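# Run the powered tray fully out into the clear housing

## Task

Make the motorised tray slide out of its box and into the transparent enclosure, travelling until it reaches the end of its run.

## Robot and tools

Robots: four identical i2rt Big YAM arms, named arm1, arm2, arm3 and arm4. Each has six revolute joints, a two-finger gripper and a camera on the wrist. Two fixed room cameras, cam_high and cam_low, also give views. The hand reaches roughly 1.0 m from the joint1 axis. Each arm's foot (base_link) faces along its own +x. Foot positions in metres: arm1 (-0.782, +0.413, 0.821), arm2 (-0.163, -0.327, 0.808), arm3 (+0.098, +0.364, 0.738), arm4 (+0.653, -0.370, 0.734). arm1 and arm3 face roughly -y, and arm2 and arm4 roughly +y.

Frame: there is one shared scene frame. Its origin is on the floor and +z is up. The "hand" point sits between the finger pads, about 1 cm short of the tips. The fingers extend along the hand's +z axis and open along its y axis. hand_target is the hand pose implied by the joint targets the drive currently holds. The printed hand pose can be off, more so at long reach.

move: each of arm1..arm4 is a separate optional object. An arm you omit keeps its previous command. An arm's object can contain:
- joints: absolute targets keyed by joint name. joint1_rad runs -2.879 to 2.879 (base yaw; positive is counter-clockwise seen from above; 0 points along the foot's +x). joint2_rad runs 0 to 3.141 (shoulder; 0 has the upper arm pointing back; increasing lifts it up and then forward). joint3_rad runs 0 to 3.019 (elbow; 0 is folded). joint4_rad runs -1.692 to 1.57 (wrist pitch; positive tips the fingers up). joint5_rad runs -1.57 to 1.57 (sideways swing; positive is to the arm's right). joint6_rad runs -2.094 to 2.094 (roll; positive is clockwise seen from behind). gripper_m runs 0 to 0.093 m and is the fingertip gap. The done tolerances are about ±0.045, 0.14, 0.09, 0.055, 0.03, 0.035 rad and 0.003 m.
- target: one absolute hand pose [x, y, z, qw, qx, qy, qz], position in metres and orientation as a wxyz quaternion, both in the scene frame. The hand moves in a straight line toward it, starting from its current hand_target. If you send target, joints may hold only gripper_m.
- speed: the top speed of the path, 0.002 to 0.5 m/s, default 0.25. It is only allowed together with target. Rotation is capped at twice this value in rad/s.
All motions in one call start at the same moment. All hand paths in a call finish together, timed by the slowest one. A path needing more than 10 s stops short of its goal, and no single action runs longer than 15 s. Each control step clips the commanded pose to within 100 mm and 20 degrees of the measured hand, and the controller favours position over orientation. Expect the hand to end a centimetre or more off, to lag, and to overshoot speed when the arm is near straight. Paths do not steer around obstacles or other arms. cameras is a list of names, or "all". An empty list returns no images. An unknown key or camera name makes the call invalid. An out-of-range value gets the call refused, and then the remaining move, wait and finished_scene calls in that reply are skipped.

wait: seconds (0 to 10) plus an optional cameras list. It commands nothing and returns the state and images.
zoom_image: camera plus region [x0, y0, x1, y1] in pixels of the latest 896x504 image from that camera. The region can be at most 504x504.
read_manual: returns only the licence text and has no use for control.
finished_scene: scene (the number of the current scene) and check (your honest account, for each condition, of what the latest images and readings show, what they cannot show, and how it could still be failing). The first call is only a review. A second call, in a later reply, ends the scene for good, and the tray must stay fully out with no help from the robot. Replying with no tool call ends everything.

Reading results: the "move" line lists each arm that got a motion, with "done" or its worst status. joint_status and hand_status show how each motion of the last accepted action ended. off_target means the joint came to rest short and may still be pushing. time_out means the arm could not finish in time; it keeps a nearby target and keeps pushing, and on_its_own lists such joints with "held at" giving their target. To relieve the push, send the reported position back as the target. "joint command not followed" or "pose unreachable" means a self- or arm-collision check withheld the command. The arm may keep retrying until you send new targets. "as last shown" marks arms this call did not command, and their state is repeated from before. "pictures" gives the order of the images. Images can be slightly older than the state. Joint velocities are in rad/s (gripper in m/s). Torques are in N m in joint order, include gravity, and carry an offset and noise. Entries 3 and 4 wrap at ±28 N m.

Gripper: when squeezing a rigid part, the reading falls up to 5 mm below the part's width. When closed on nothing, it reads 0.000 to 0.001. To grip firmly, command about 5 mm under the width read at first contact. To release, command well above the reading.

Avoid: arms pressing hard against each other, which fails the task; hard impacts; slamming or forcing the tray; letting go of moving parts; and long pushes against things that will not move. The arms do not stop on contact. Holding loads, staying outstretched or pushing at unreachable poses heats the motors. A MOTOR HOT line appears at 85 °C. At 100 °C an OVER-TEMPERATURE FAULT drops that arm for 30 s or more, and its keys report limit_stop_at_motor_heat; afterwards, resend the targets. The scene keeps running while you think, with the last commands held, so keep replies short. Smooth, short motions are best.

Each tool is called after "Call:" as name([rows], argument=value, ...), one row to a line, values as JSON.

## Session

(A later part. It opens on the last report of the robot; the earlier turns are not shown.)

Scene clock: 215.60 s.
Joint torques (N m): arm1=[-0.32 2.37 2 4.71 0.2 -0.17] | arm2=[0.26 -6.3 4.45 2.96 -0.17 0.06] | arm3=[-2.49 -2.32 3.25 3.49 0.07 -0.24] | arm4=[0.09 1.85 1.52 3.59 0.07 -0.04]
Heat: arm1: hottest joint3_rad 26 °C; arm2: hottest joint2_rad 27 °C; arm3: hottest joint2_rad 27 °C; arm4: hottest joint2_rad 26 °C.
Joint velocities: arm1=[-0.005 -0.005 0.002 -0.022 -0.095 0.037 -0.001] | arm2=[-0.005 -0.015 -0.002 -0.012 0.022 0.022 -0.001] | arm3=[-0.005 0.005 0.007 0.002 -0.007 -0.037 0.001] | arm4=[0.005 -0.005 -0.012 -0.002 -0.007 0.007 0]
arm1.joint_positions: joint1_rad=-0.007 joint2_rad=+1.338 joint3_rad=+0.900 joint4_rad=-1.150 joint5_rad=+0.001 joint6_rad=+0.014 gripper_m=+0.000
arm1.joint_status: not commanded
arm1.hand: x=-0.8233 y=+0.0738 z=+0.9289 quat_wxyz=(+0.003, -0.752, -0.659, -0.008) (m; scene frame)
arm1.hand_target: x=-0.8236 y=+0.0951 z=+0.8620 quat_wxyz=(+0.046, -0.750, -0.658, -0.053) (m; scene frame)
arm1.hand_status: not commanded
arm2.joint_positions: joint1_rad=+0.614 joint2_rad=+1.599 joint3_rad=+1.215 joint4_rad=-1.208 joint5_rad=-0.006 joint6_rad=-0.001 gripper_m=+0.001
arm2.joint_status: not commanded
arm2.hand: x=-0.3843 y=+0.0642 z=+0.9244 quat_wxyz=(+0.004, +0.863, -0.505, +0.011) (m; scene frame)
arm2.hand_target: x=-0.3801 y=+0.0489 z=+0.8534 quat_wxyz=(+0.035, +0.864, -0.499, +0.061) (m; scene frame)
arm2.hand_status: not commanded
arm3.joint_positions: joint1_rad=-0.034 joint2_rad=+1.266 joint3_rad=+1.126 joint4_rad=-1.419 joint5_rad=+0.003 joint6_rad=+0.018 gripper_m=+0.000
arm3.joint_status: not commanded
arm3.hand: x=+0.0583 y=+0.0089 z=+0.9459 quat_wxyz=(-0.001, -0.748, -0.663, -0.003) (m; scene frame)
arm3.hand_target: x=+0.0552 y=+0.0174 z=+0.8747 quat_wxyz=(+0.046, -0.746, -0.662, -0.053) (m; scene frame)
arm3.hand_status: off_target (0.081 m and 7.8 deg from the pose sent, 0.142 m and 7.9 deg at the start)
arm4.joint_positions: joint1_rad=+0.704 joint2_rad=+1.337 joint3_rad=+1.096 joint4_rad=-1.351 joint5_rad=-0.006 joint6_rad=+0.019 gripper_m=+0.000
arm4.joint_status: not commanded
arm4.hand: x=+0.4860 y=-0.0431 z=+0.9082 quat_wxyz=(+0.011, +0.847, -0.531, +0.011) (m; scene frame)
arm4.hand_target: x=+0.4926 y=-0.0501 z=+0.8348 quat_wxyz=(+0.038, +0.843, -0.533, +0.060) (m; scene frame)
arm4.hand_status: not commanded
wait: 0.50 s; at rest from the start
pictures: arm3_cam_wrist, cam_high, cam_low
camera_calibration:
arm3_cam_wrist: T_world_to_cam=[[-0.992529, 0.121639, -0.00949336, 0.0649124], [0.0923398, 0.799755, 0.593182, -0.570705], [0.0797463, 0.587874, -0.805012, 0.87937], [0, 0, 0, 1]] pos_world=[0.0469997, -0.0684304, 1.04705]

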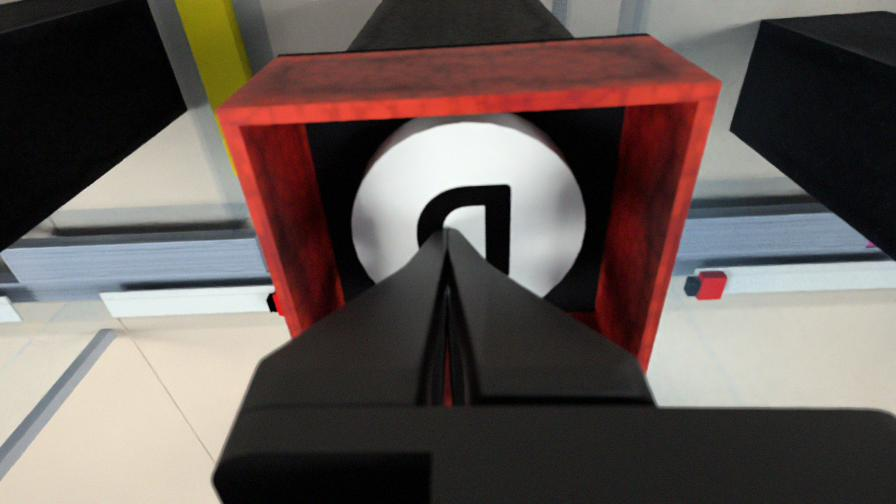

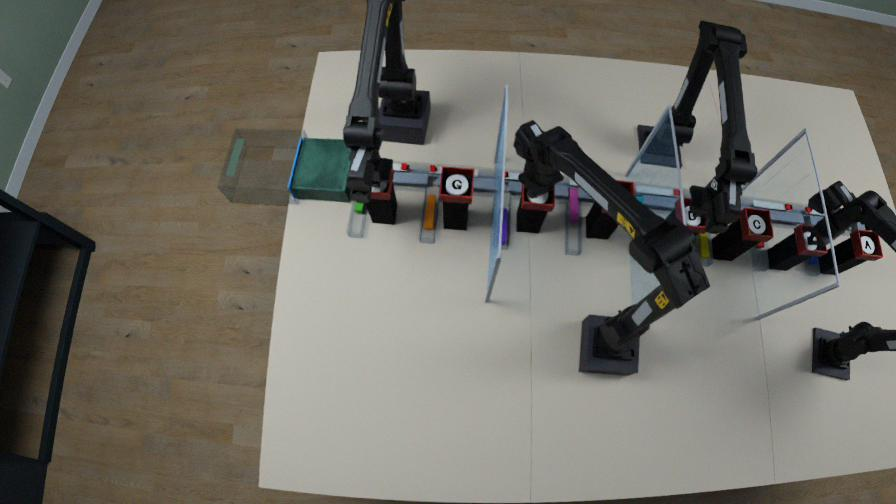

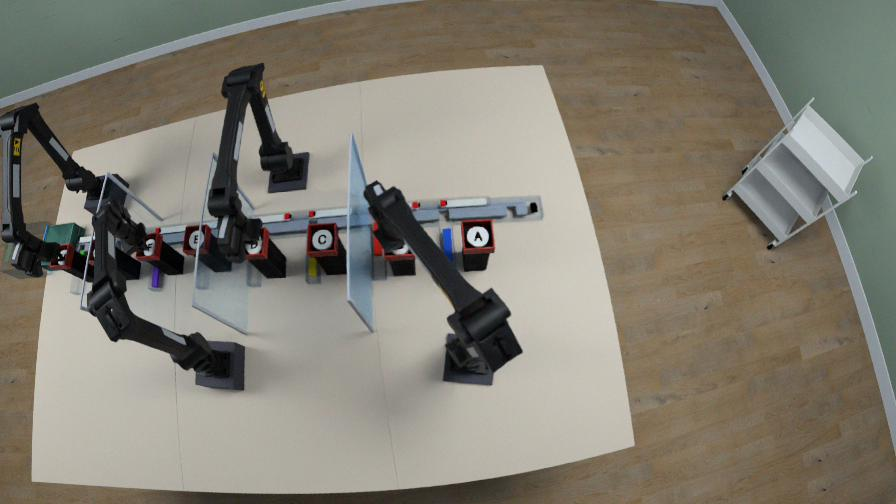

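Call:
move(arm1={"target": [-0.826, 0.077, 1.012, 0, 0.7513, 0.6600, 0], "speed": 0.4}, arm4={"target": [0.487, -0.040, 0.998, 0, 0.845, -0.534, 0], "speed": 0.4}, cameras=[])

Call:
move(arm1={"target": [-0.605, 0.070, 1.012, 0, 0.5277, 0.8494, 0], "speed": 0.45}, arm4={"target": [0.715, -0.051, 1.0, 0, 0.6307, -0.7760, 0], "speed": 0.45}, cameras=["cam_high", "cam_low"])

Call:
move(arm1={"target": [-0.606, 0.070, 0.868, -0.0593, 0.5264, 0.8474, 0.0368], "speed": 0.17}, arm4={"target": [0.717, -0.050, 0.838, 0.0542, 0.6292, -0.7741, 0.0440], "speed": 0.17}, cameras=["cam_high", "cam_low"])

Call:
zoom_image(camera="cam_high", region=[320, 150, 480, 250])

Call:
zoom_image(camera="cam_low", region=[360, 190, 500, 290])

Call:
zoom_image(camera="cam_high", region=[625, 180, 675, 215])

Scene clock: 217.97 s.
Joint torques (N m): arm1=[0.09 -6.89 11.37 0.43 0.23 -0.14] | arm2=[0.15 -6.07 4.46 2.91 -0.19 0.06] | arm3=[-2.49 -2.32 3.21 3.49 0.06 -0.23] | arm4=[0.38 -9.47 15.83 -0.58 0.04 0]
Heat: arm1: hottest joint3_rad 26 °C; arm2: hottest joint2_rad 27 °C; arm3: hottest joint2_rad 27 °C; arm4: hottest joint2_rad 26 °C.
move: arm1 off_target; arm4 off_target
Joint velocities: arm1=[0.015 0.005 -0.002 0.007 0.022 0.007 0.001] | arm2=[-0.015 -0.024 -0.002 -0.012 0.022 -0.007 0] | arm3=[0.005 -0.015 0.012 0.002 -0.037 -0.066 0.001] | arm4=[-0.005 0.005 -0.007 0.012 0.007 -0.066 0]
arm1.joint_positions: joint1_rad=-0.007 joint2_rad=+1.251 joint3_rad=+0.997 joint4_rad=-1.366 joint5_rad=+0.003 joint6_rad=+0.014 gripper_m=+0.000
arm1.joint_status: not commanded
arm1.hand: x=-0.8221 y=+0.0911 z=+0.9919 quat_wxyz=(+0.014, -0.752, -0.659, -0.018) (m; scene frame)
arm1.hand_target: x=-0.8259 y=+0.0764 z=+1.0116 quat_wxyz=(+0.000, -0.751, -0.660, +0.000) (m; scene frame)
arm1.hand_status: off_target (0.025 m and 2.6 deg from the pose sent, 0.083 m and 0.9 deg at the start)
arm2: as last shown
arm3.joint_positions: joint1_rad=-0.034 joint2_rad=+1.266 joint3_rad=+1.126 joint4_rad=-1.419 joint5_rad=+0.003 joint6_rad=+0.018 gripper_m=+0.000
arm3.joint_status: not commanded
arm3.hand: x=+0.0583 y=+0.0089 z=+0.9459 quat_wxyz=(-0.001, -0.748, -0.663, -0.003) (m; scene frame)
arm3.hand_target: x=+0.0552 y=+0.0174 z=+0.8747 quat_wxyz=(+0.046, -0.746, -0.662, -0.053) (m; scene frame)
arm3.hand_status: not commanded
arm4.joint_positions: joint1_rad=+0.704 joint2_rad=+1.300 joint3_rad=+1.222 joint4_rad=-1.550 joint5_rad=-0.002 joint6_rad=+0.019 gripper_m=+0.000
arm4.joint_status: not commanded
arm4.hand: x=+0.4923 y=-0.0539 z=+0.9690 quat_wxyz=(+0.018, +0.847, -0.531, +0.028) (m; scene frame)
arm4.hand_target: x=+0.4876 y=-0.0412 z=+0.9978 quat_wxyz=(+0.000, +0.845, -0.534, +0.000) (m; scene frame)
arm4.hand_status: off_target (0.033 m and 3.8 deg from the pose sent, 0.090 m and 1.8 deg at the start)
pictures: none
No camera images: "cameras" was empty.

Scene clock: 219.63 s.
Joint torques (N m): arm1=[0.32 -7.41 11.71 0.43 0.23 -0.08] | arm2=[-0.15 -6.01 4.46 2.85 -0.16 0.04] | arm3=[-2.43 -2.32 3.22 3.45 0.07 -0.24] | arm4=[0.15 -6.42 11.11 -0.43 -0.07 -0.15]
Heat: arm1: hottest joint3_rad 26 °C; arm2: hottest joint2_rad 27 °C; arm3: hottest joint2_rad 27 °C; arm4: hottest joint2_rad 26 °C.
move: arm1 off_target; arm4 done
Joint velocities: arm1=[-0.005 0.005 0.007 0.002 0.007 -0.022 0] | arm2=[0.005 -0.015 0.002 0.012 0.007 -0.022 0] | arm3=[-0.005 -0.005 -0.002 0.017 -0.007 -0.051 0] | arm4=[-0.005 0.005 -0.007 -0.007 -0.037 -0.051 0]
arm1.joint_positions: joint1_rad=+0.586 joint2_rad=+1.369 joint3_rad=+1.110 joint4_rad=-1.367 joint5_rad=+0.011 joint6_rad=+0.017 gripper_m=+0.000
arm1.joint_status: not commanded
arm1.hand: x=-0.6166 y=+0.0852 z=+0.9953 quat_wxyz=(+0.023, -0.528, -0.849, -0.010) (m; scene frame)
arm1.hand_target: x=-0.6088 y=+0.0692 z=+1.0115 quat_wxyz=(+0.008, -0.527, -0.850, +0.001) (m; scene frame)
arm1.hand_status: off_target (0.025 m and 2.8 deg from the pose sent, 0.219 m and 33.9 deg at the start)
arm2, arm3: as last shown
arm4.joint_positions: joint1_rad=+0.038 joint2_rad=+1.181 joint3_rad=+1.193 joint4_rad=-1.580 joint5_rad=+0.004 joint6_rad=+0.017 gripper_m=+0.000
arm4.joint_status: not commanded
arm4.hand: x=+0.7163 y=-0.0511 z=+0.9968 quat_wxyz=(-0.001, +0.628, -0.778, +0.005) (m; scene frame)
arm4.hand_target: x=+0.7181 y=-0.0507 z=+1.0004 quat_wxyz=(-0.001, +0.630, -0.776, +0.005) (m; scene frame)
arm4.hand_status: done (0.003 m and 0.7 deg from the pose sent, 0.225 m and 37.8 deg at the start)
pictures: cam_high, cam_low

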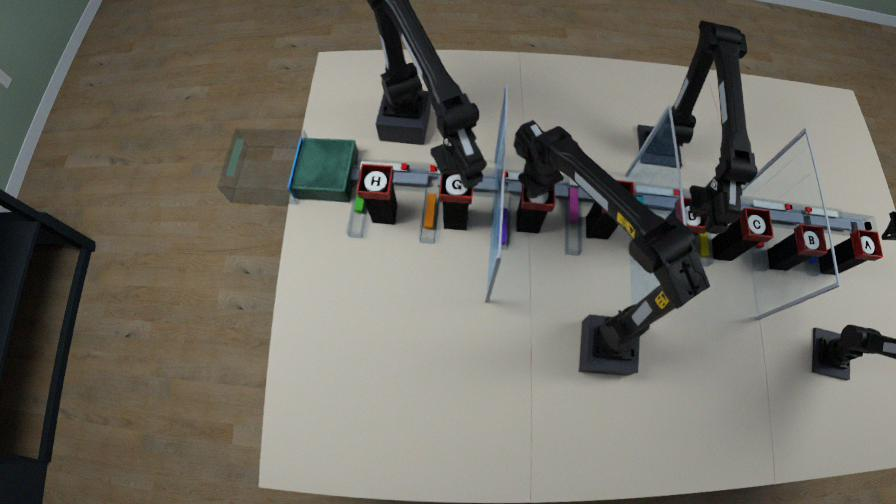

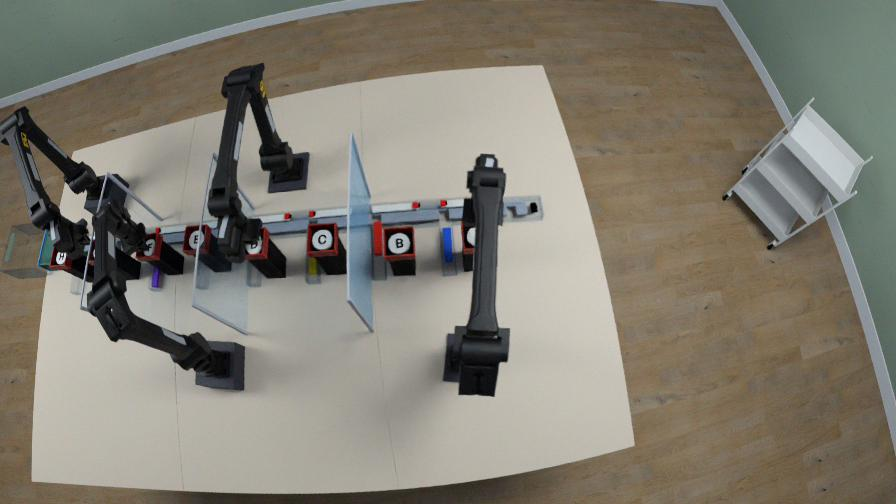

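Scene clock: 221.23 s.
Joint torques (N m): arm1=[0.38 -0.5 2.89 3.95 -0.13 -0.06] | arm2=[-0.38 -6.12 4.45 3.07 -0.15 0.05] | arm3=[-2.49 -2.26 3.22 3.47 0.07 -0.24] | arm4=[0.21 3.19 0.57 4.04 -0.26 -0.17]
Heat: arm1: hottest joint3_rad 26 °C; arm2: hottest joint2_rad 27 °C; arm3: hottest joint2_rad 27 °C; arm4: hottest joint2_rad 26 °C.
move: arm1 off_target; arm4 off_target
Joint velocities: arm1=[0.015 0.005 0.012 -0.017 -0.081 0.022 0] | arm2=[0.005 0.005 -0.007 -0.002 -0.007 -0.081 0] | arm3=[0.005 -0.005 0.022 -0.002 -0.007 0.066 -0.001] | arm4=[0.005 -0.015 -0.002 0.002 -0.066 -0.007 0]
arm1.joint_positions: joint1_rad=+0.586 joint2_rad=+1.455 joint3_rad=+1.055 joint4_rad=-1.200 joint5_rad=+0.007 joint6_rad=+0.017 gripper_m=+0.000
arm1.joint_status: not commanded
arm1.hand: x=-0.6056 y=+0.0656 z=+0.9439 quat_wxyz=(+0.010, -0.528, -0.849, -0.004) (m; scene frame)
arm1.hand_target: x=-0.6119 y=+0.0806 z=+0.8780 quat_wxyz=(+0.059, -0.527, -0.847, -0.037) (m; scene frame)
arm1.hand_status: off_target (0.076 m and 6.7 deg from the pose sent, 0.129 m and 5.2 deg at the start)
arm2, arm3: as last shown
arm4.joint_positions: joint1_rad=+0.038 joint2_rad=+1.210 joint3_rad=+1.012 joint4_rad=-1.403 joint5_rad=+0.000 joint6_rad=+0.015 gripper_m=+0.000
arm4.joint_status: not commanded
arm4.hand: x=+0.7148 y=-0.0563 z=+0.9194 quat_wxyz=(+0.013, +0.629, -0.777, +0.014) (m; scene frame)
arm4.hand_target: x=+0.7141 y=-0.0641 z=+0.8486 quat_wxyz=(+0.055, +0.630, -0.774, +0.045) (m; scene frame)
arm4.hand_status: off_target (0.082 m and 5.9 deg from the pose sent, 0.159 m and 7.8 deg at the start)
pictures: cam_high, cam_low

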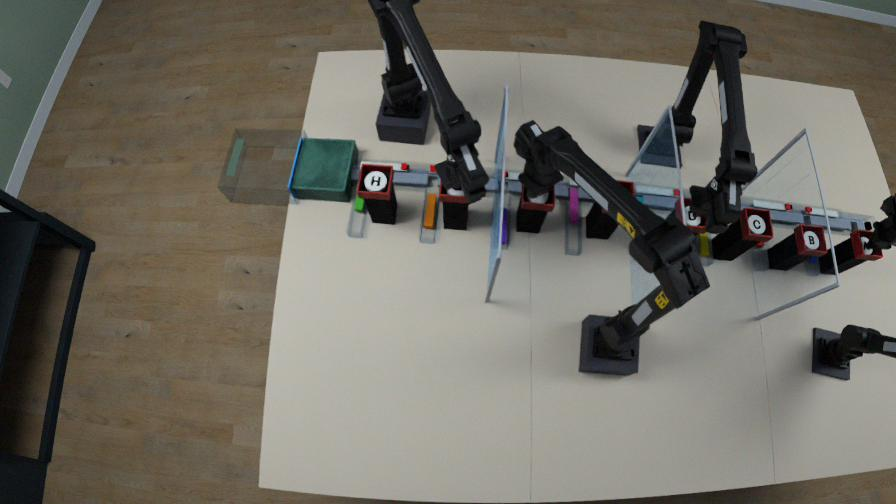

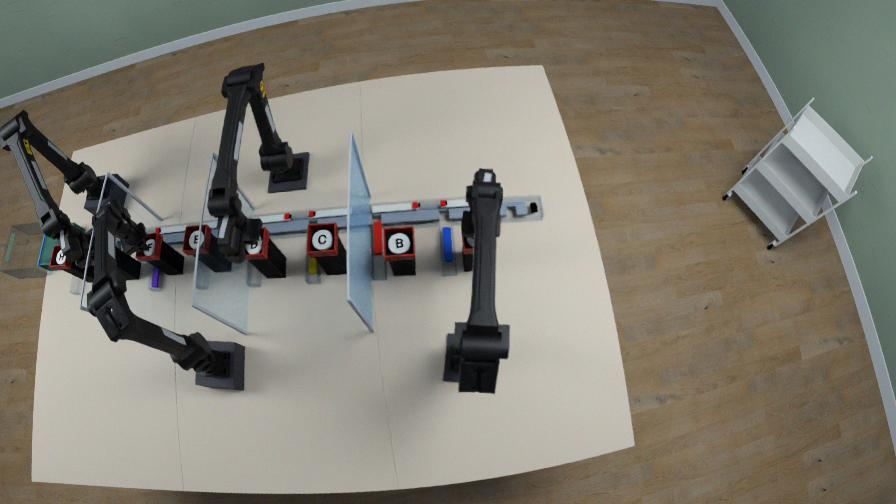

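Scaled by 3.150 from the camera's 896x504 image, which has a finer 1280x720 frame.

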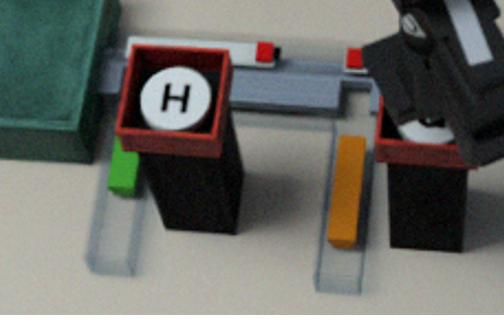

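Scaled by 3.600 from the camera's 896x504 image, which has a finer 1280x720 frame.

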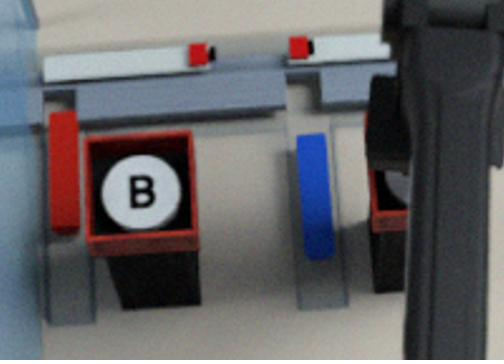

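Scaled by 10.080 from the camera's 896x504 image, which has a finer 1280x720 frame.

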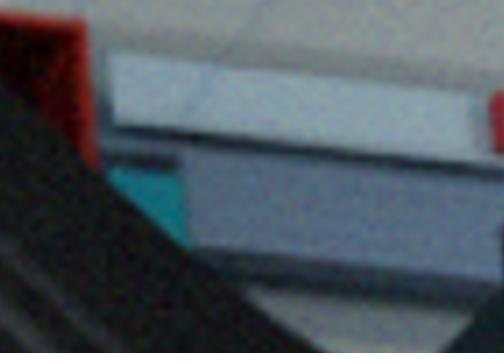

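Call:
wait(seconds=10, cameras=[])

Call:
wait(seconds=8, cameras=["cam_high", "cam_low"])

Call:
zoom_image(camera="cam_high", region=[620, 170, 760, 270])

Call:
zoom_image(camera="cam_low", region=[230, 190, 370, 290])

Scene clock: 231.73 s.
Joint torques (N m): arm1=[0.44 -0.62 2.93 3.92 -0.14 -0.07] | arm2=[-0.15 -5.77 4.45 2.93 -0.15 0.06] | arm3=[-2.43 -2.26 3.25 3.49 0.07 -0.23] | arm4=[0.21 3.19 0.55 4.05 -0.26 -0.16]
Heat: arm1: hottest joint3_rad 26 °C; arm2: hottest joint2_rad 27 °C; arm3: hottest joint2_rad 27 °C; arm4: hottest joint2_rad 26 °C.
Joint velocities: arm1=[-0.024 0.005 0.002 -0.027 0.007 -0.022 0.001] | arm2=[-0.005 -0.005 -0.012 0.002 -0.051 -0.051 0] | arm3=[-0.005 0.005 -0.002 -0.002 0.007 0.007 0] | arm4=[-0.015 -0.005 -0.012 0.007 0.022 -0.007 0.001]
arm1.joint_positions: joint1_rad=+0.586 joint2_rad=+1.455 joint3_rad=+1.055 joint4_rad=-1.200 joint5_rad=+0.007 joint6_rad=+0.017 gripper_m=+0.000
arm1.joint_status: not commanded
arm1.hand: x=-0.6056 y=+0.0657 z=+0.9439 quat_wxyz=(+0.010, -0.528, -0.849, -0.005) (m; scene frame)
arm1.hand_target: x=-0.6118 y=+0.0807 z=+0.8780 quat_wxyz=(+0.059, -0.527, -0.847, -0.037) (m; scene frame)
arm1.hand_status: off_target (0.076 m and 6.7 deg from the pose sent, 0.129 m and 5.2 deg at the start)
arm2.joint_positions: joint1_rad=+0.614 joint2_rad=+1.599 joint3_rad=+1.215 joint4_rad=-1.208 joint5_rad=-0.006 joint6_rad=-0.001 gripper_m=+0.001
arm2.joint_status: not commanded
arm2.hand: x=-0.3843 y=+0.0642 z=+0.9244 quat_wxyz=(+0.004, +0.863, -0.505, +0.011) (m; scene frame)
arm2.hand_target: x=-0.3801 y=+0.0489 z=+0.8534 quat_wxyz=(+0.035, +0.864, -0.499, +0.061) (m; scene frame)
arm2.hand_status: not commanded
arm3.joint_positions: joint1_rad=-0.034 joint2_rad=+1.266 joint3_rad=+1.126 joint4_rad=-1.419 joint5_rad=+0.003 joint6_rad=+0.018 gripper_m=+0.000
arm3.joint_status: not commanded
arm3.hand: x=+0.0583 y=+0.0089 z=+0.9459 quat_wxyz=(-0.001, -0.748, -0.663, -0.003) (m; scene frame)
arm3.hand_target: x=+0.0552 y=+0.0174 z=+0.8747 quat_wxyz=(+0.046, -0.746, -0.662, -0.053) (m; scene frame)
arm3.hand_status: not commanded
arm4.joint_positions: joint1_rad=+0.038 joint2_rad=+1.210 joint3_rad=+1.012 joint4_rad=-1.403 joint5_rad=+0.000 joint6_rad=+0.015 gripper_m=+0.000
arm4.joint_status: not commanded
arm4.hand: x=+0.7148 y=-0.0562 z=+0.9194 quat_wxyz=(+0.013, +0.629, -0.777, +0.014) (m; scene frame)
arm4.hand_target: x=+0.7141 y=-0.0640 z=+0.8485 quat_wxyz=(+0.055, +0.630, -0.774, +0.045) (m; scene frame)
arm4.hand_status: off_target (0.082 m and 5.9 deg from the pose sent, 0.159 m and 7.8 deg at the start)
wait: 10.00 s; at rest from the start
pictures: none
No camera images: "cameras" was empty.

Scene clock: 239.73 s.
Joint torques (N m): arm1=[0.38 -0.56 2.95 3.93 -0.13 -0.06] | arm2=[0.03 -6.07 4.33 2.89 -0.17 0.1] | arm3=[-2.43 -2.32 3.22 3.47 0.07 -0.24] | arm4=[0.21 3.19 0.55 4.04 -0.26 -0.16]
Heat: arm1: hottest joint3_rad 26 °C; arm2: hottest joint2_rad 27 °C; arm3: hottest joint2_rad 27 °C; arm4: hottest joint2_rad 26 °C.
Joint velocities: arm1=[0.005 -0.005 -0.012 -0.012 -0.007 -0.066 -0.001] | arm2=[-0.015 -0.024 0.002 -0.007 -0.081 0.022 -0.001] | arm3=[-0.005 -0.005 0.002 0.012 0.007 -0.022 0.001] | arm4=[-0.005 -0.015 -0.002 -0.007 -0.007 -0.022 0]
arm1.joint_positions: joint1_rad=+0.586 joint2_rad=+1.455 joint3_rad=+1.055 joint4_rad=-1.200 joint5_rad=+0.007 joint6_rad=+0.017 gripper_m=+0.000
arm1.joint_status: not commanded
arm1.hand: x=-0.6056 y=+0.0657 z=+0.9439 quat_wxyz=(+0.010, -0.528, -0.849, -0.005) (m; scene frame)
arm1.hand_target: x=-0.6118 y=+0.0807 z=+0.8780 quat_wxyz=(+0.059, -0.527, -0.847, -0.037) (m; scene frame)
arm1.hand_status: off_target (0.076 m and 6.7 deg from the pose sent, 0.129 m and 5.2 deg at the start)
arm2.joint_positions: joint1_rad=+0.614 joint2_rad=+1.599 joint3_rad=+1.215 joint4_rad=-1.208 joint5_rad=-0.006 joint6_rad=-0.001 gripper_m=+0.001
arm2.joint_status: not commanded
arm2.hand: x=-0.3843 y=+0.0642 z=+0.9244 quat_wxyz=(+0.004, +0.863, -0.505, +0.011) (m; scene frame)
arm2.hand_target: x=-0.3801 y=+0.0489 z=+0.8534 quat_wxyz=(+0.035, +0.864, -0.499, +0.061) (m; scene frame)
arm2.hand_status: not commanded
arm3.joint_positions: joint1_rad=-0.034 joint2_rad=+1.266 joint3_rad=+1.126 joint4_rad=-1.419 joint5_rad=+0.003 joint6_rad=+0.018 gripper_m=+0.000
arm3.joint_status: not commanded
arm3.hand: x=+0.0583 y=+0.0089 z=+0.9459 quat_wxyz=(-0.001, -0.748, -0.663, -0.003) (m; scene frame)
arm3.hand_target: x=+0.0552 y=+0.0174 z=+0.8747 quat_wxyz=(+0.046, -0.746, -0.662, -0.053) (m; scene frame)
arm3.hand_status: not commanded
arm4.joint_positions: joint1_rad=+0.038 joint2_rad=+1.210 joint3_rad=+1.012 joint4_rad=-1.403 joint5_rad=+0.000 joint6_rad=+0.015 gripper_m=+0.000
arm4.joint_status: not commanded
arm4.hand: x=+0.7148 y=-0.0562 z=+0.9194 quat_wxyz=(+0.013, +0.629, -0.777, +0.014) (m; scene frame)
arm4.hand_target: x=+0.7141 y=-0.0640 z=+0.8485 quat_wxyz=(+0.055, +0.630, -0.774, +0.045) (m; scene frame)
arm4.hand_status: off_target (0.082 m and 5.9 deg from the pose sent, 0.159 m and 7.8 deg at the start)
wait: 8.00 s; at rest by 0.27 s
pictures: cam_high, cam_low

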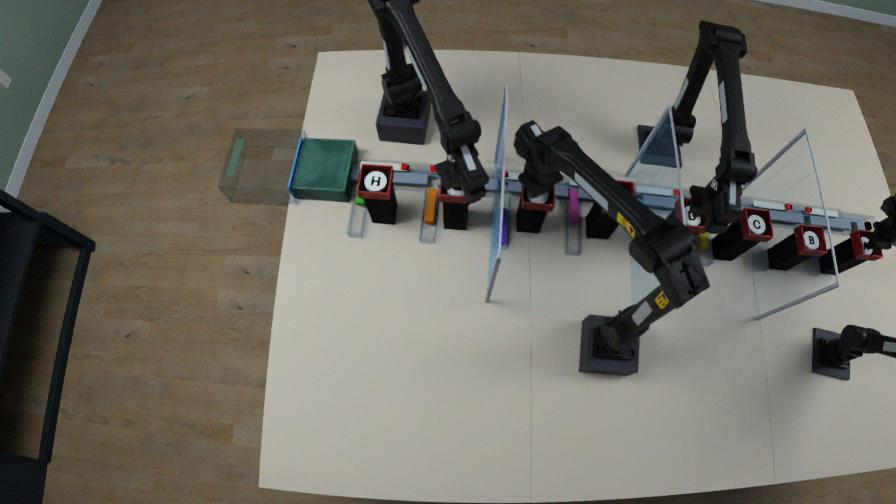

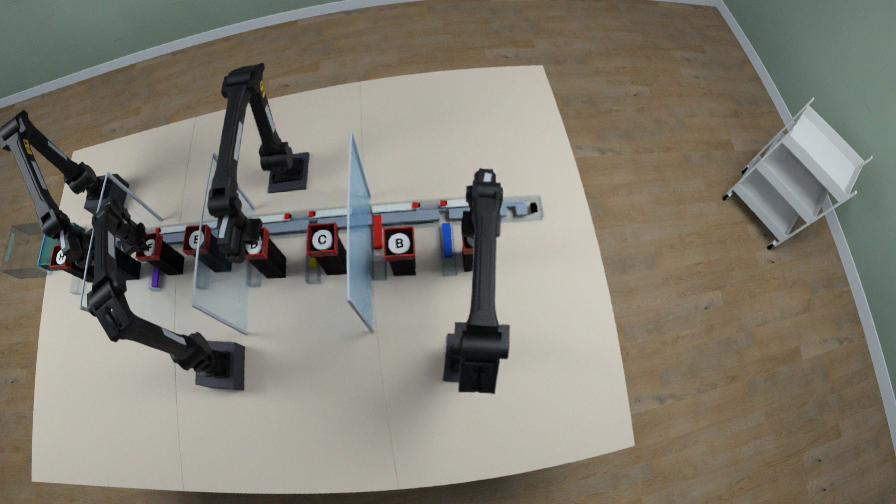

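Scaled by 3.600 from the camera's 896x504 image, which has a finer 1280x720 frame.

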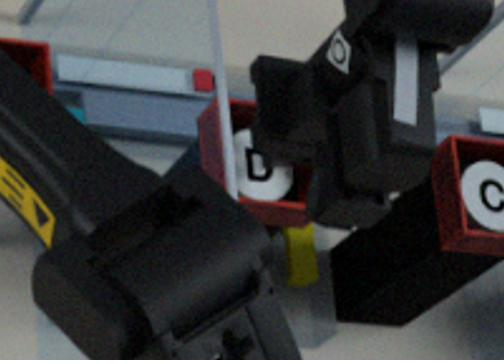

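Scaled by 3.600 from the camera's 896x504 image, which has a finer 1280x720 frame.

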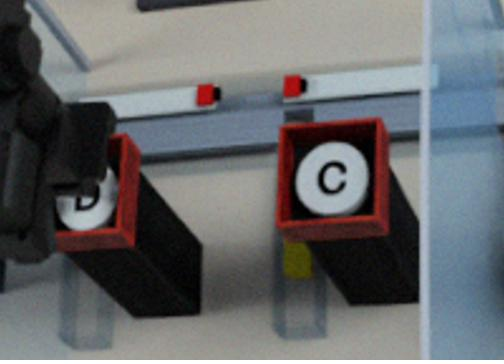

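Call:
wait(seconds=10, cameras=[])

Call:
wait(seconds=10, cameras=[])

Call:
wait(seconds=10, cameras=[])

Call:
wait(seconds=10, cameras=["cam_high", "cam_low"])

Call:
zoom_image(camera="cam_high", region=[620, 170, 760, 270])

Call:
zoom_image(camera="cam_low", region=[230, 190, 370, 290])

Call:
zoom_image(camera="cam_low", region=[360, 190, 500, 290])

Call:
zoom_image(camera="cam_high", region=[320, 150, 480, 250])

Scene clock: 250.07 s.
Joint torques (N m): arm1=[0.44 -0.56 2.96 3.89 -0.13 -0.07] | arm2=[-0.03 -6.01 4.44 2.97 -0.22 0.06] | arm3=[-2.43 -2.32 3.23 3.47 0.07 -0.23] | arm4=[0.21 3.19 0.57 4.04 -0.26 -0.17]
Heat: arm1: hottest joint3_rad 26 °C; arm2: hottest joint2_rad 27 °C; arm3: hottest joint2_rad 27 °C; arm4: hottest joint2_rad 26 °C.
Joint velocities: arm1=[-0.005 -0.005 0.007 0.007 -0.066 0.007 0] | arm2=[-0.015 -0.005 -0.022 -0.002 0.037 0.007 -0.001] | arm3=[-0.005 -0.005 -0.007 0.007 -0.022 -0.007 0] | arm4=[0.005 -0.024 -0.022 -0.022 -0.066 0.022 0]
arm1.joint_positions: joint1_rad=+0.586 joint2_rad=+1.455 joint3_rad=+1.055 joint4_rad=-1.200 joint5_rad=+0.007 joint6_rad=+0.017 gripper_m=+0.000
arm1.joint_status: not commanded
arm1.hand: x=-0.6056 y=+0.0657 z=+0.9439 quat_wxyz=(+0.010, -0.528, -0.849, -0.005) (m; scene frame)
arm1.hand_target: x=-0.6118 y=+0.0807 z=+0.8780 quat_wxyz=(+0.059, -0.527, -0.847, -0.037) (m; scene frame)
arm1.hand_status: off_target (0.076 m and 6.7 deg from the pose sent, 0.129 m and 5.2 deg at the start)
arm2.joint_positions: joint1_rad=+0.614 joint2_rad=+1.599 joint3_rad=+1.215 joint4_rad=-1.208 joint5_rad=-0.006 joint6_rad=-0.001 gripper_m=+0.001
arm2.joint_status: not commanded
arm2.hand: x=-0.3843 y=+0.0642 z=+0.9244 quat_wxyz=(+0.004, +0.863, -0.505, +0.011) (m; scene frame)
arm2.hand_target: x=-0.3801 y=+0.0489 z=+0.8534 quat_wxyz=(+0.035, +0.864, -0.499, +0.061) (m; scene frame)
arm2.hand_status: not commanded
arm3.joint_positions: joint1_rad=-0.034 joint2_rad=+1.266 joint3_rad=+1.126 joint4_rad=-1.419 joint5_rad=+0.003 joint6_rad=+0.018 gripper_m=+0.000
arm3.joint_status: not commanded
arm3.hand: x=+0.0583 y=+0.0089 z=+0.9459 quat_wxyz=(-0.001, -0.748, -0.663, -0.003) (m; scene frame)
arm3.hand_target: x=+0.0552 y=+0.0174 z=+0.8747 quat_wxyz=(+0.046, -0.746, -0.662, -0.053) (m; scene frame)
arm3.hand_status: not commanded
arm4.joint_positions: joint1_rad=+0.038 joint2_rad=+1.210 joint3_rad=+1.012 joint4_rad=-1.403 joint5_rad=+0.000 joint6_rad=+0.015 gripper_m=+0.000
arm4.joint_status: not commanded
arm4.hand: x=+0.7148 y=-0.0562 z=+0.9194 quat_wxyz=(+0.013, +0.629, -0.777, +0.014) (m; scene frame)
arm4.hand_target: x=+0.7141 y=-0.0640 z=+0.8485 quat_wxyz=(+0.055, +0.630, -0.774, +0.045) (m; scene frame)
arm4.hand_status: off_target (0.082 m and 5.9 deg from the pose sent, 0.159 m and 7.8 deg at the start)
wait: 10.00 s; at rest from the start
pictures: none
No camera images: "cameras" was empty.

Scene clock: 260.07 s.
Joint torques (N m): arm1=[0.38 -0.56 2.92 3.92 -0.14 -0.06] | arm2=[-0.09 -6.18 4.46 3.11 -0.17 0.05] | arm3=[-2.37 -2.32 3.22 3.48 0.07 -0.23] | arm4=[0.21 3.19 0.55 4.04 -0.26 -0.16]
Heat: arm1: hottest joint3_rad 26 °C; arm2: hottest joint2_rad 27 °C; arm3: hottest joint2_rad 27 °C; arm4: hottest joint2_rad 26 °C.
Joint velocities: arm1=[-0.015 -0.005 -0.007 0.002 0.007 -0.007 0] | arm2=[0.015 -0.005 -0.017 -0.012 0.007 -0.022 0.001] | arm3=[-0.005 -0.015 -0.017 -0.007 0.007 0.007 0] | arm4=[-0.015 -0.005 0.002 -0.012 0.066 -0.007 -0.002]
arm1.joint_positions: joint1_rad=+0.586 joint2_rad=+1.455 joint3_rad=+1.055 joint4_rad=-1.200 joint5_rad=+0.007 joint6_rad=+0.017 gripper_m=+0.000
arm1.joint_status: not commanded
arm1.hand: x=-0.6056 y=+0.0657 z=+0.9439 quat_wxyz=(+0.010, -0.528, -0.849, -0.005) (m; scene frame)
arm1.hand_target: x=-0.6118 y=+0.0807 z=+0.8780 quat_wxyz=(+0.059, -0.527, -0.847, -0.037) (m; scene frame)
arm1.hand_status: off_target (0.076 m and 6.7 deg from the pose sent, 0.129 m and 5.2 deg at the start)
arm2.joint_positions: joint1_rad=+0.614 joint2_rad=+1.599 joint3_rad=+1.215 joint4_rad=-1.208 joint5_rad=-0.006 joint6_rad=-0.001 gripper_m=+0.001
arm2.joint_status: not commanded
arm2.hand: x=-0.3843 y=+0.0642 z=+0.9244 quat_wxyz=(+0.004, +0.863, -0.505, +0.011) (m; scene frame)
arm2.hand_target: x=-0.3801 y=+0.0489 z=+0.8534 quat_wxyz=(+0.035, +0.864, -0.499, +0.061) (m; scene frame)
arm2.hand_status: not commanded
arm3.joint_positions: joint1_rad=-0.034 joint2_rad=+1.266 joint3_rad=+1.126 joint4_rad=-1.419 joint5_rad=+0.003 joint6_rad=+0.018 gripper_m=+0.000
arm3.joint_status: not commanded
arm3.hand: x=+0.0583 y=+0.0089 z=+0.9459 quat_wxyz=(-0.001, -0.748, -0.663, -0.003) (m; scene frame)
arm3.hand_target: x=+0.0552 y=+0.0174 z=+0.8747 quat_wxyz=(+0.046, -0.746, -0.662, -0.053) (m; scene frame)
arm3.hand_status: not commanded
arm4.joint_positions: joint1_rad=+0.038 joint2_rad=+1.210 joint3_rad=+1.012 joint4_rad=-1.403 joint5_rad=+0.000 joint6_rad=+0.015 gripper_m=+0.000
arm4.joint_status: not commanded
arm4.hand: x=+0.7148 y=-0.0562 z=+0.9194 quat_wxyz=(+0.013, +0.629, -0.777, +0.014) (m; scene frame)
arm4.hand_target: x=+0.7141 y=-0.0640 z=+0.8485 quat_wxyz=(+0.055, +0.630, -0.774, +0.045) (m; scene frame)
arm4.hand_status: off_target (0.082 m and 5.9 deg from the pose sent, 0.159 m and 7.8 deg at the start)
wait: 10.00 s; at rest by 0.27 s
pictures: none
No camera images: "cameras" was empty.

Scene clock: 270.07 s.
Joint torques (N m): arm1=[0.44 -0.56 2.96 3.84 -0.14 -0.05] | arm2=[-0.21 -5.77 4.52 2.99 -0.17 0.08] | arm3=[-2.37 -2.32 3.22 3.49 0.07 -0.23] | arm4=[0.21 3.19 0.57 4.04 -0.26 -0.16]
Heat: arm1: hottest joint3_rad 26 °C; arm2: hottest joint2_rad 27 °C; arm3: hottest joint2_rad 27 °C; arm4: hottest joint2_rad 26 °C.
Joint velocities: arm1=[-0.015 -0.005 -0.012 0.007 -0.007 0.007 0] | arm2=[-0.015 -0.024 0.017 -0.017 0.007 -0.081 -0.001] | arm3=[-0.015 -0.015 -0.002 -0.012 -0.066 0.022 0] | arm4=[-0.015 -0.005 -0.007 0.002 0.095 0.037 -0.001]
arm1.joint_positions: joint1_rad=+0.586 joint2_rad=+1.455 joint3_rad=+1.055 joint4_rad=-1.200 joint5_rad=+0.007 joint6_rad=+0.017 gripper_m=+0.000
arm1.joint_status: not commanded
arm1.hand: x=-0.6056 y=+0.0657 z=+0.9439 quat_wxyz=(+0.010, -0.528, -0.849, -0.005) (m; scene frame)
arm1.hand_target: x=-0.6118 y=+0.0807 z=+0.8780 quat_wxyz=(+0.059, -0.527, -0.847, -0.037) (m; scene frame)
arm1.hand_status: off_target (0.076 m and 6.7 deg from the pose sent, 0.129 m and 5.2 deg at the start)
arm2.joint_positions: joint1_rad=+0.614 joint2_rad=+1.599 joint3_rad=+1.215 joint4_rad=-1.208 joint5_rad=-0.006 joint6_rad=-0.001 gripper_m=+0.001
arm2.joint_status: not commanded
arm2.hand: x=-0.3843 y=+0.0642 z=+0.9244 quat_wxyz=(+0.004, +0.863, -0.505, +0.011) (m; scene frame)
arm2.hand_target: x=-0.3801 y=+0.0489 z=+0.8534 quat_wxyz=(+0.035, +0.864, -0.499, +0.061) (m; scene frame)
arm2.hand_status: not commanded
arm3.joint_positions: joint1_rad=-0.034 joint2_rad=+1.266 joint3_rad=+1.126 joint4_rad=-1.419 joint5_rad=+0.003 joint6_rad=+0.018 gripper_m=+0.000
arm3.joint_status: not commanded
arm3.hand: x=+0.0583 y=+0.0089 z=+0.9459 quat_wxyz=(-0.001, -0.748, -0.663, -0.003) (m; scene frame)
arm3.hand_target: x=+0.0552 y=+0.0174 z=+0.8747 quat_wxyz=(+0.046, -0.746, -0.662, -0.053) (m; scene frame)
arm3.hand_status: not commanded
arm4.joint_positions: joint1_rad=+0.038 joint2_rad=+1.210 joint3_rad=+1.012 joint4_rad=-1.403 joint5_rad=+0.000 joint6_rad=+0.015 gripper_m=+0.000
arm4.joint_status: not commanded
arm4.hand: x=+0.7148 y=-0.0562 z=+0.9194 quat_wxyz=(+0.013, +0.629, -0.777, +0.014) (m; scene frame)
arm4.hand_target: x=+0.7141 y=-0.0640 z=+0.8485 quat_wxyz=(+0.055, +0.630, -0.774, +0.045) (m; scene frame)
arm4.hand_status: off_target (0.082 m and 5.9 deg from the pose sent, 0.159 m and 7.8 deg at the start)
wait: 10.00 s; at rest by 0.27 s
pictures: none
No camera images: "cameras" was empty.

Scene clock: 280.07 s.
Joint torques (N m): arm1=[0.26 -0.5 2.93 3.95 -0.13 -0.08] | arm2=[0.21 -6.12 4.38 2.95 -0.18 0.07] | arm3=[-2.43 -2.32 3.23 3.47 0.06 -0.24] | arm4=[0.21 3.25 0.57 4.04 -0.26 -0.16]
Heat: arm1: hottest joint3_rad 26 °C; arm2: hottest joint2_rad 27 °C; arm3: hottest joint2_rad 27 °C; arm4: hottest joint2_rad 26 °C.
Joint velocities: arm1=[-0.015 -0.005 -0.002 -0.007 -0.007 0.022 0] | arm2=[-0.005 -0.015 0.022 -0.017 -0.022 0.037 0] | arm3=[0.005 -0.024 0.002 -0.002 -0.037 -0.022 0] | arm4=[-0.005 0.005 0.002 -0.022 -0.051 0.007 0]
arm1.joint_positions: joint1_rad=+0.586 joint2_rad=+1.455 joint3_rad=+1.055 joint4_rad=-1.200 joint5_rad=+0.007 joint6_rad=+0.017 gripper_m=+0.000
arm1.joint_status: not commanded
arm1.hand: x=-0.6056 y=+0.0657 z=+0.9439 quat_wxyz=(+0.010, -0.528, -0.849, -0.005) (m; scene frame)
arm1.hand_target: x=-0.6118 y=+0.0807 z=+0.8780 quat_wxyz=(+0.059, -0.527, -0.847, -0.037) (m; scene frame)
arm1.hand_status: off_target (0.076 m and 6.7 deg from the pose sent, 0.129 m and 5.2 deg at the start)
arm2.joint_positions: joint1_rad=+0.614 joint2_rad=+1.599 joint3_rad=+1.215 joint4_rad=-1.208 joint5_rad=-0.006 joint6_rad=-0.001 gripper_m=+0.001
arm2.joint_status: not commanded
arm2.hand: x=-0.3843 y=+0.0642 z=+0.9244 quat_wxyz=(+0.004, +0.863, -0.505, +0.011) (m; scene frame)
arm2.hand_target: x=-0.3801 y=+0.0489 z=+0.8534 quat_wxyz=(+0.035, +0.864, -0.499, +0.061) (m; scene frame)
arm2.hand_status: not commanded
arm3.joint_positions: joint1_rad=-0.034 joint2_rad=+1.266 joint3_rad=+1.126 joint4_rad=-1.419 joint5_rad=+0.003 joint6_rad=+0.018 gripper_m=+0.000
arm3.joint_status: not commanded
arm3.hand: x=+0.0583 y=+0.0089 z=+0.9459 quat_wxyz=(-0.001, -0.748, -0.663, -0.003) (m; scene frame)
arm3.hand_target: x=+0.0552 y=+0.0174 z=+0.8747 quat_wxyz=(+0.046, -0.746, -0.662, -0.053) (m; scene frame)
arm3.hand_status: not commanded
arm4.joint_positions: joint1_rad=+0.038 joint2_rad=+1.210 joint3_rad=+1.012 joint4_rad=-1.403 joint5_rad=+0.000 joint6_rad=+0.015 gripper_m=+0.000
arm4.joint_status: not commanded
arm4.hand: x=+0.7148 y=-0.0562 z=+0.9194 quat_wxyz=(+0.013, +0.629, -0.777, +0.014) (m; scene frame)
arm4.hand_target: x=+0.7141 y=-0.0640 z=+0.8485 quat_wxyz=(+0.055, +0.630, -0.774, +0.045) (m; scene frame)
arm4.hand_status: off_target (0.082 m and 5.9 deg from the pose sent, 0.159 m and 7.8 deg at the start)
wait: 10.00 s; at rest by 0.27 s
pictures: cam_high, cam_low

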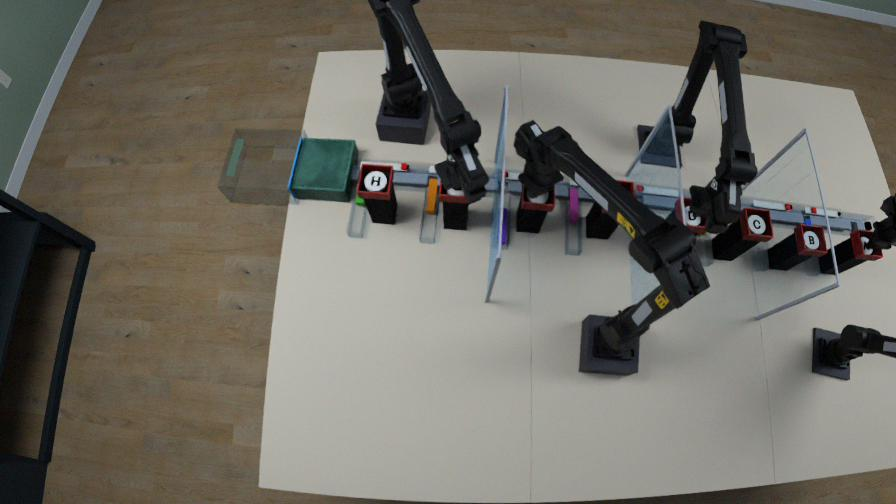

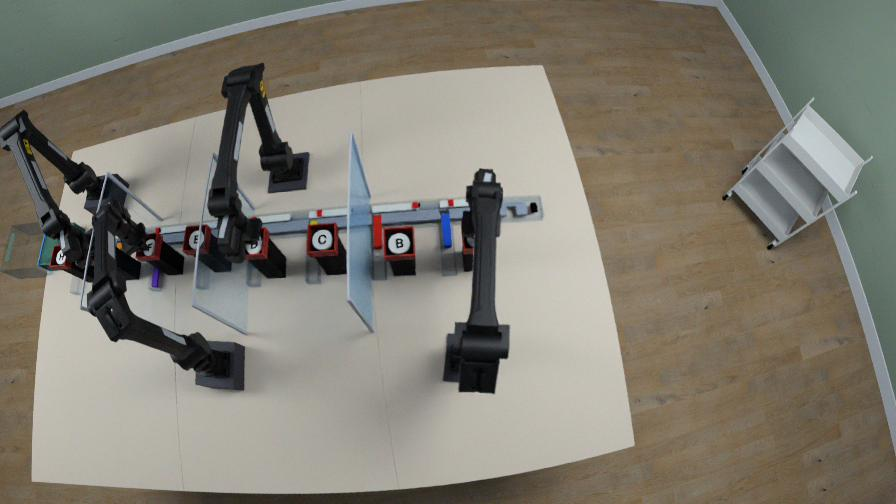

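Scaled by 3.600 from the camera's 896x504 image, which has a finer 1280x720 frame.

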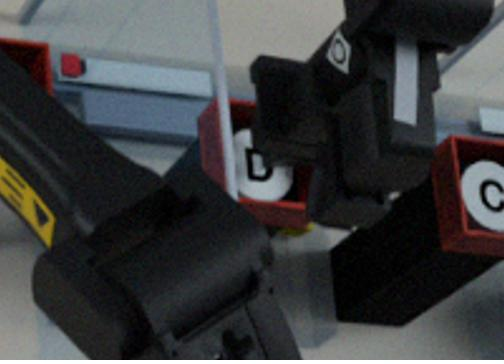

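Scaled by 3.600 from the camera's 896x504 image, which has a finer 1280x720 frame.

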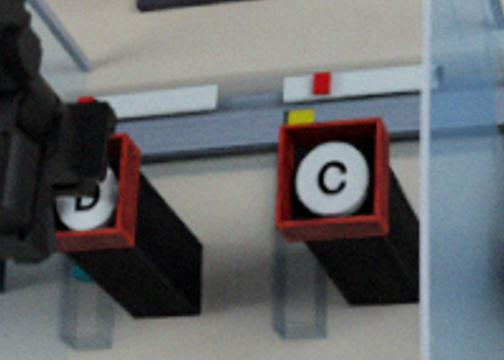

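Scaled by 3.600 from the camera's 896x504 image, which has a finer 1280x720 frame.

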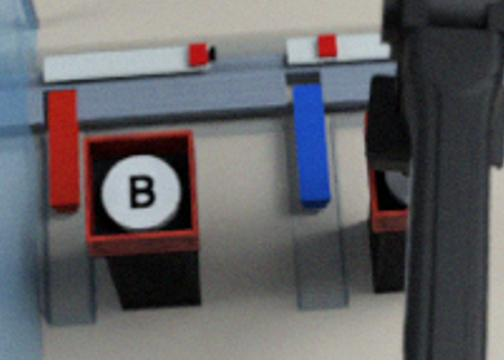

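Scaled by 3.150 from the camera's 896x504 image, which has a finer 1280x720 frame.

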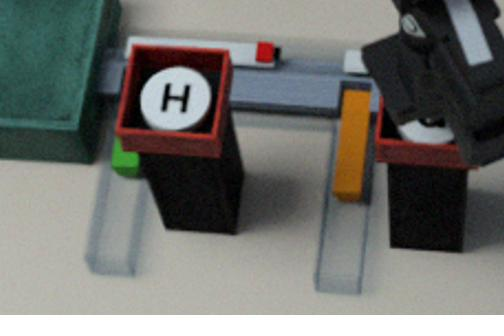

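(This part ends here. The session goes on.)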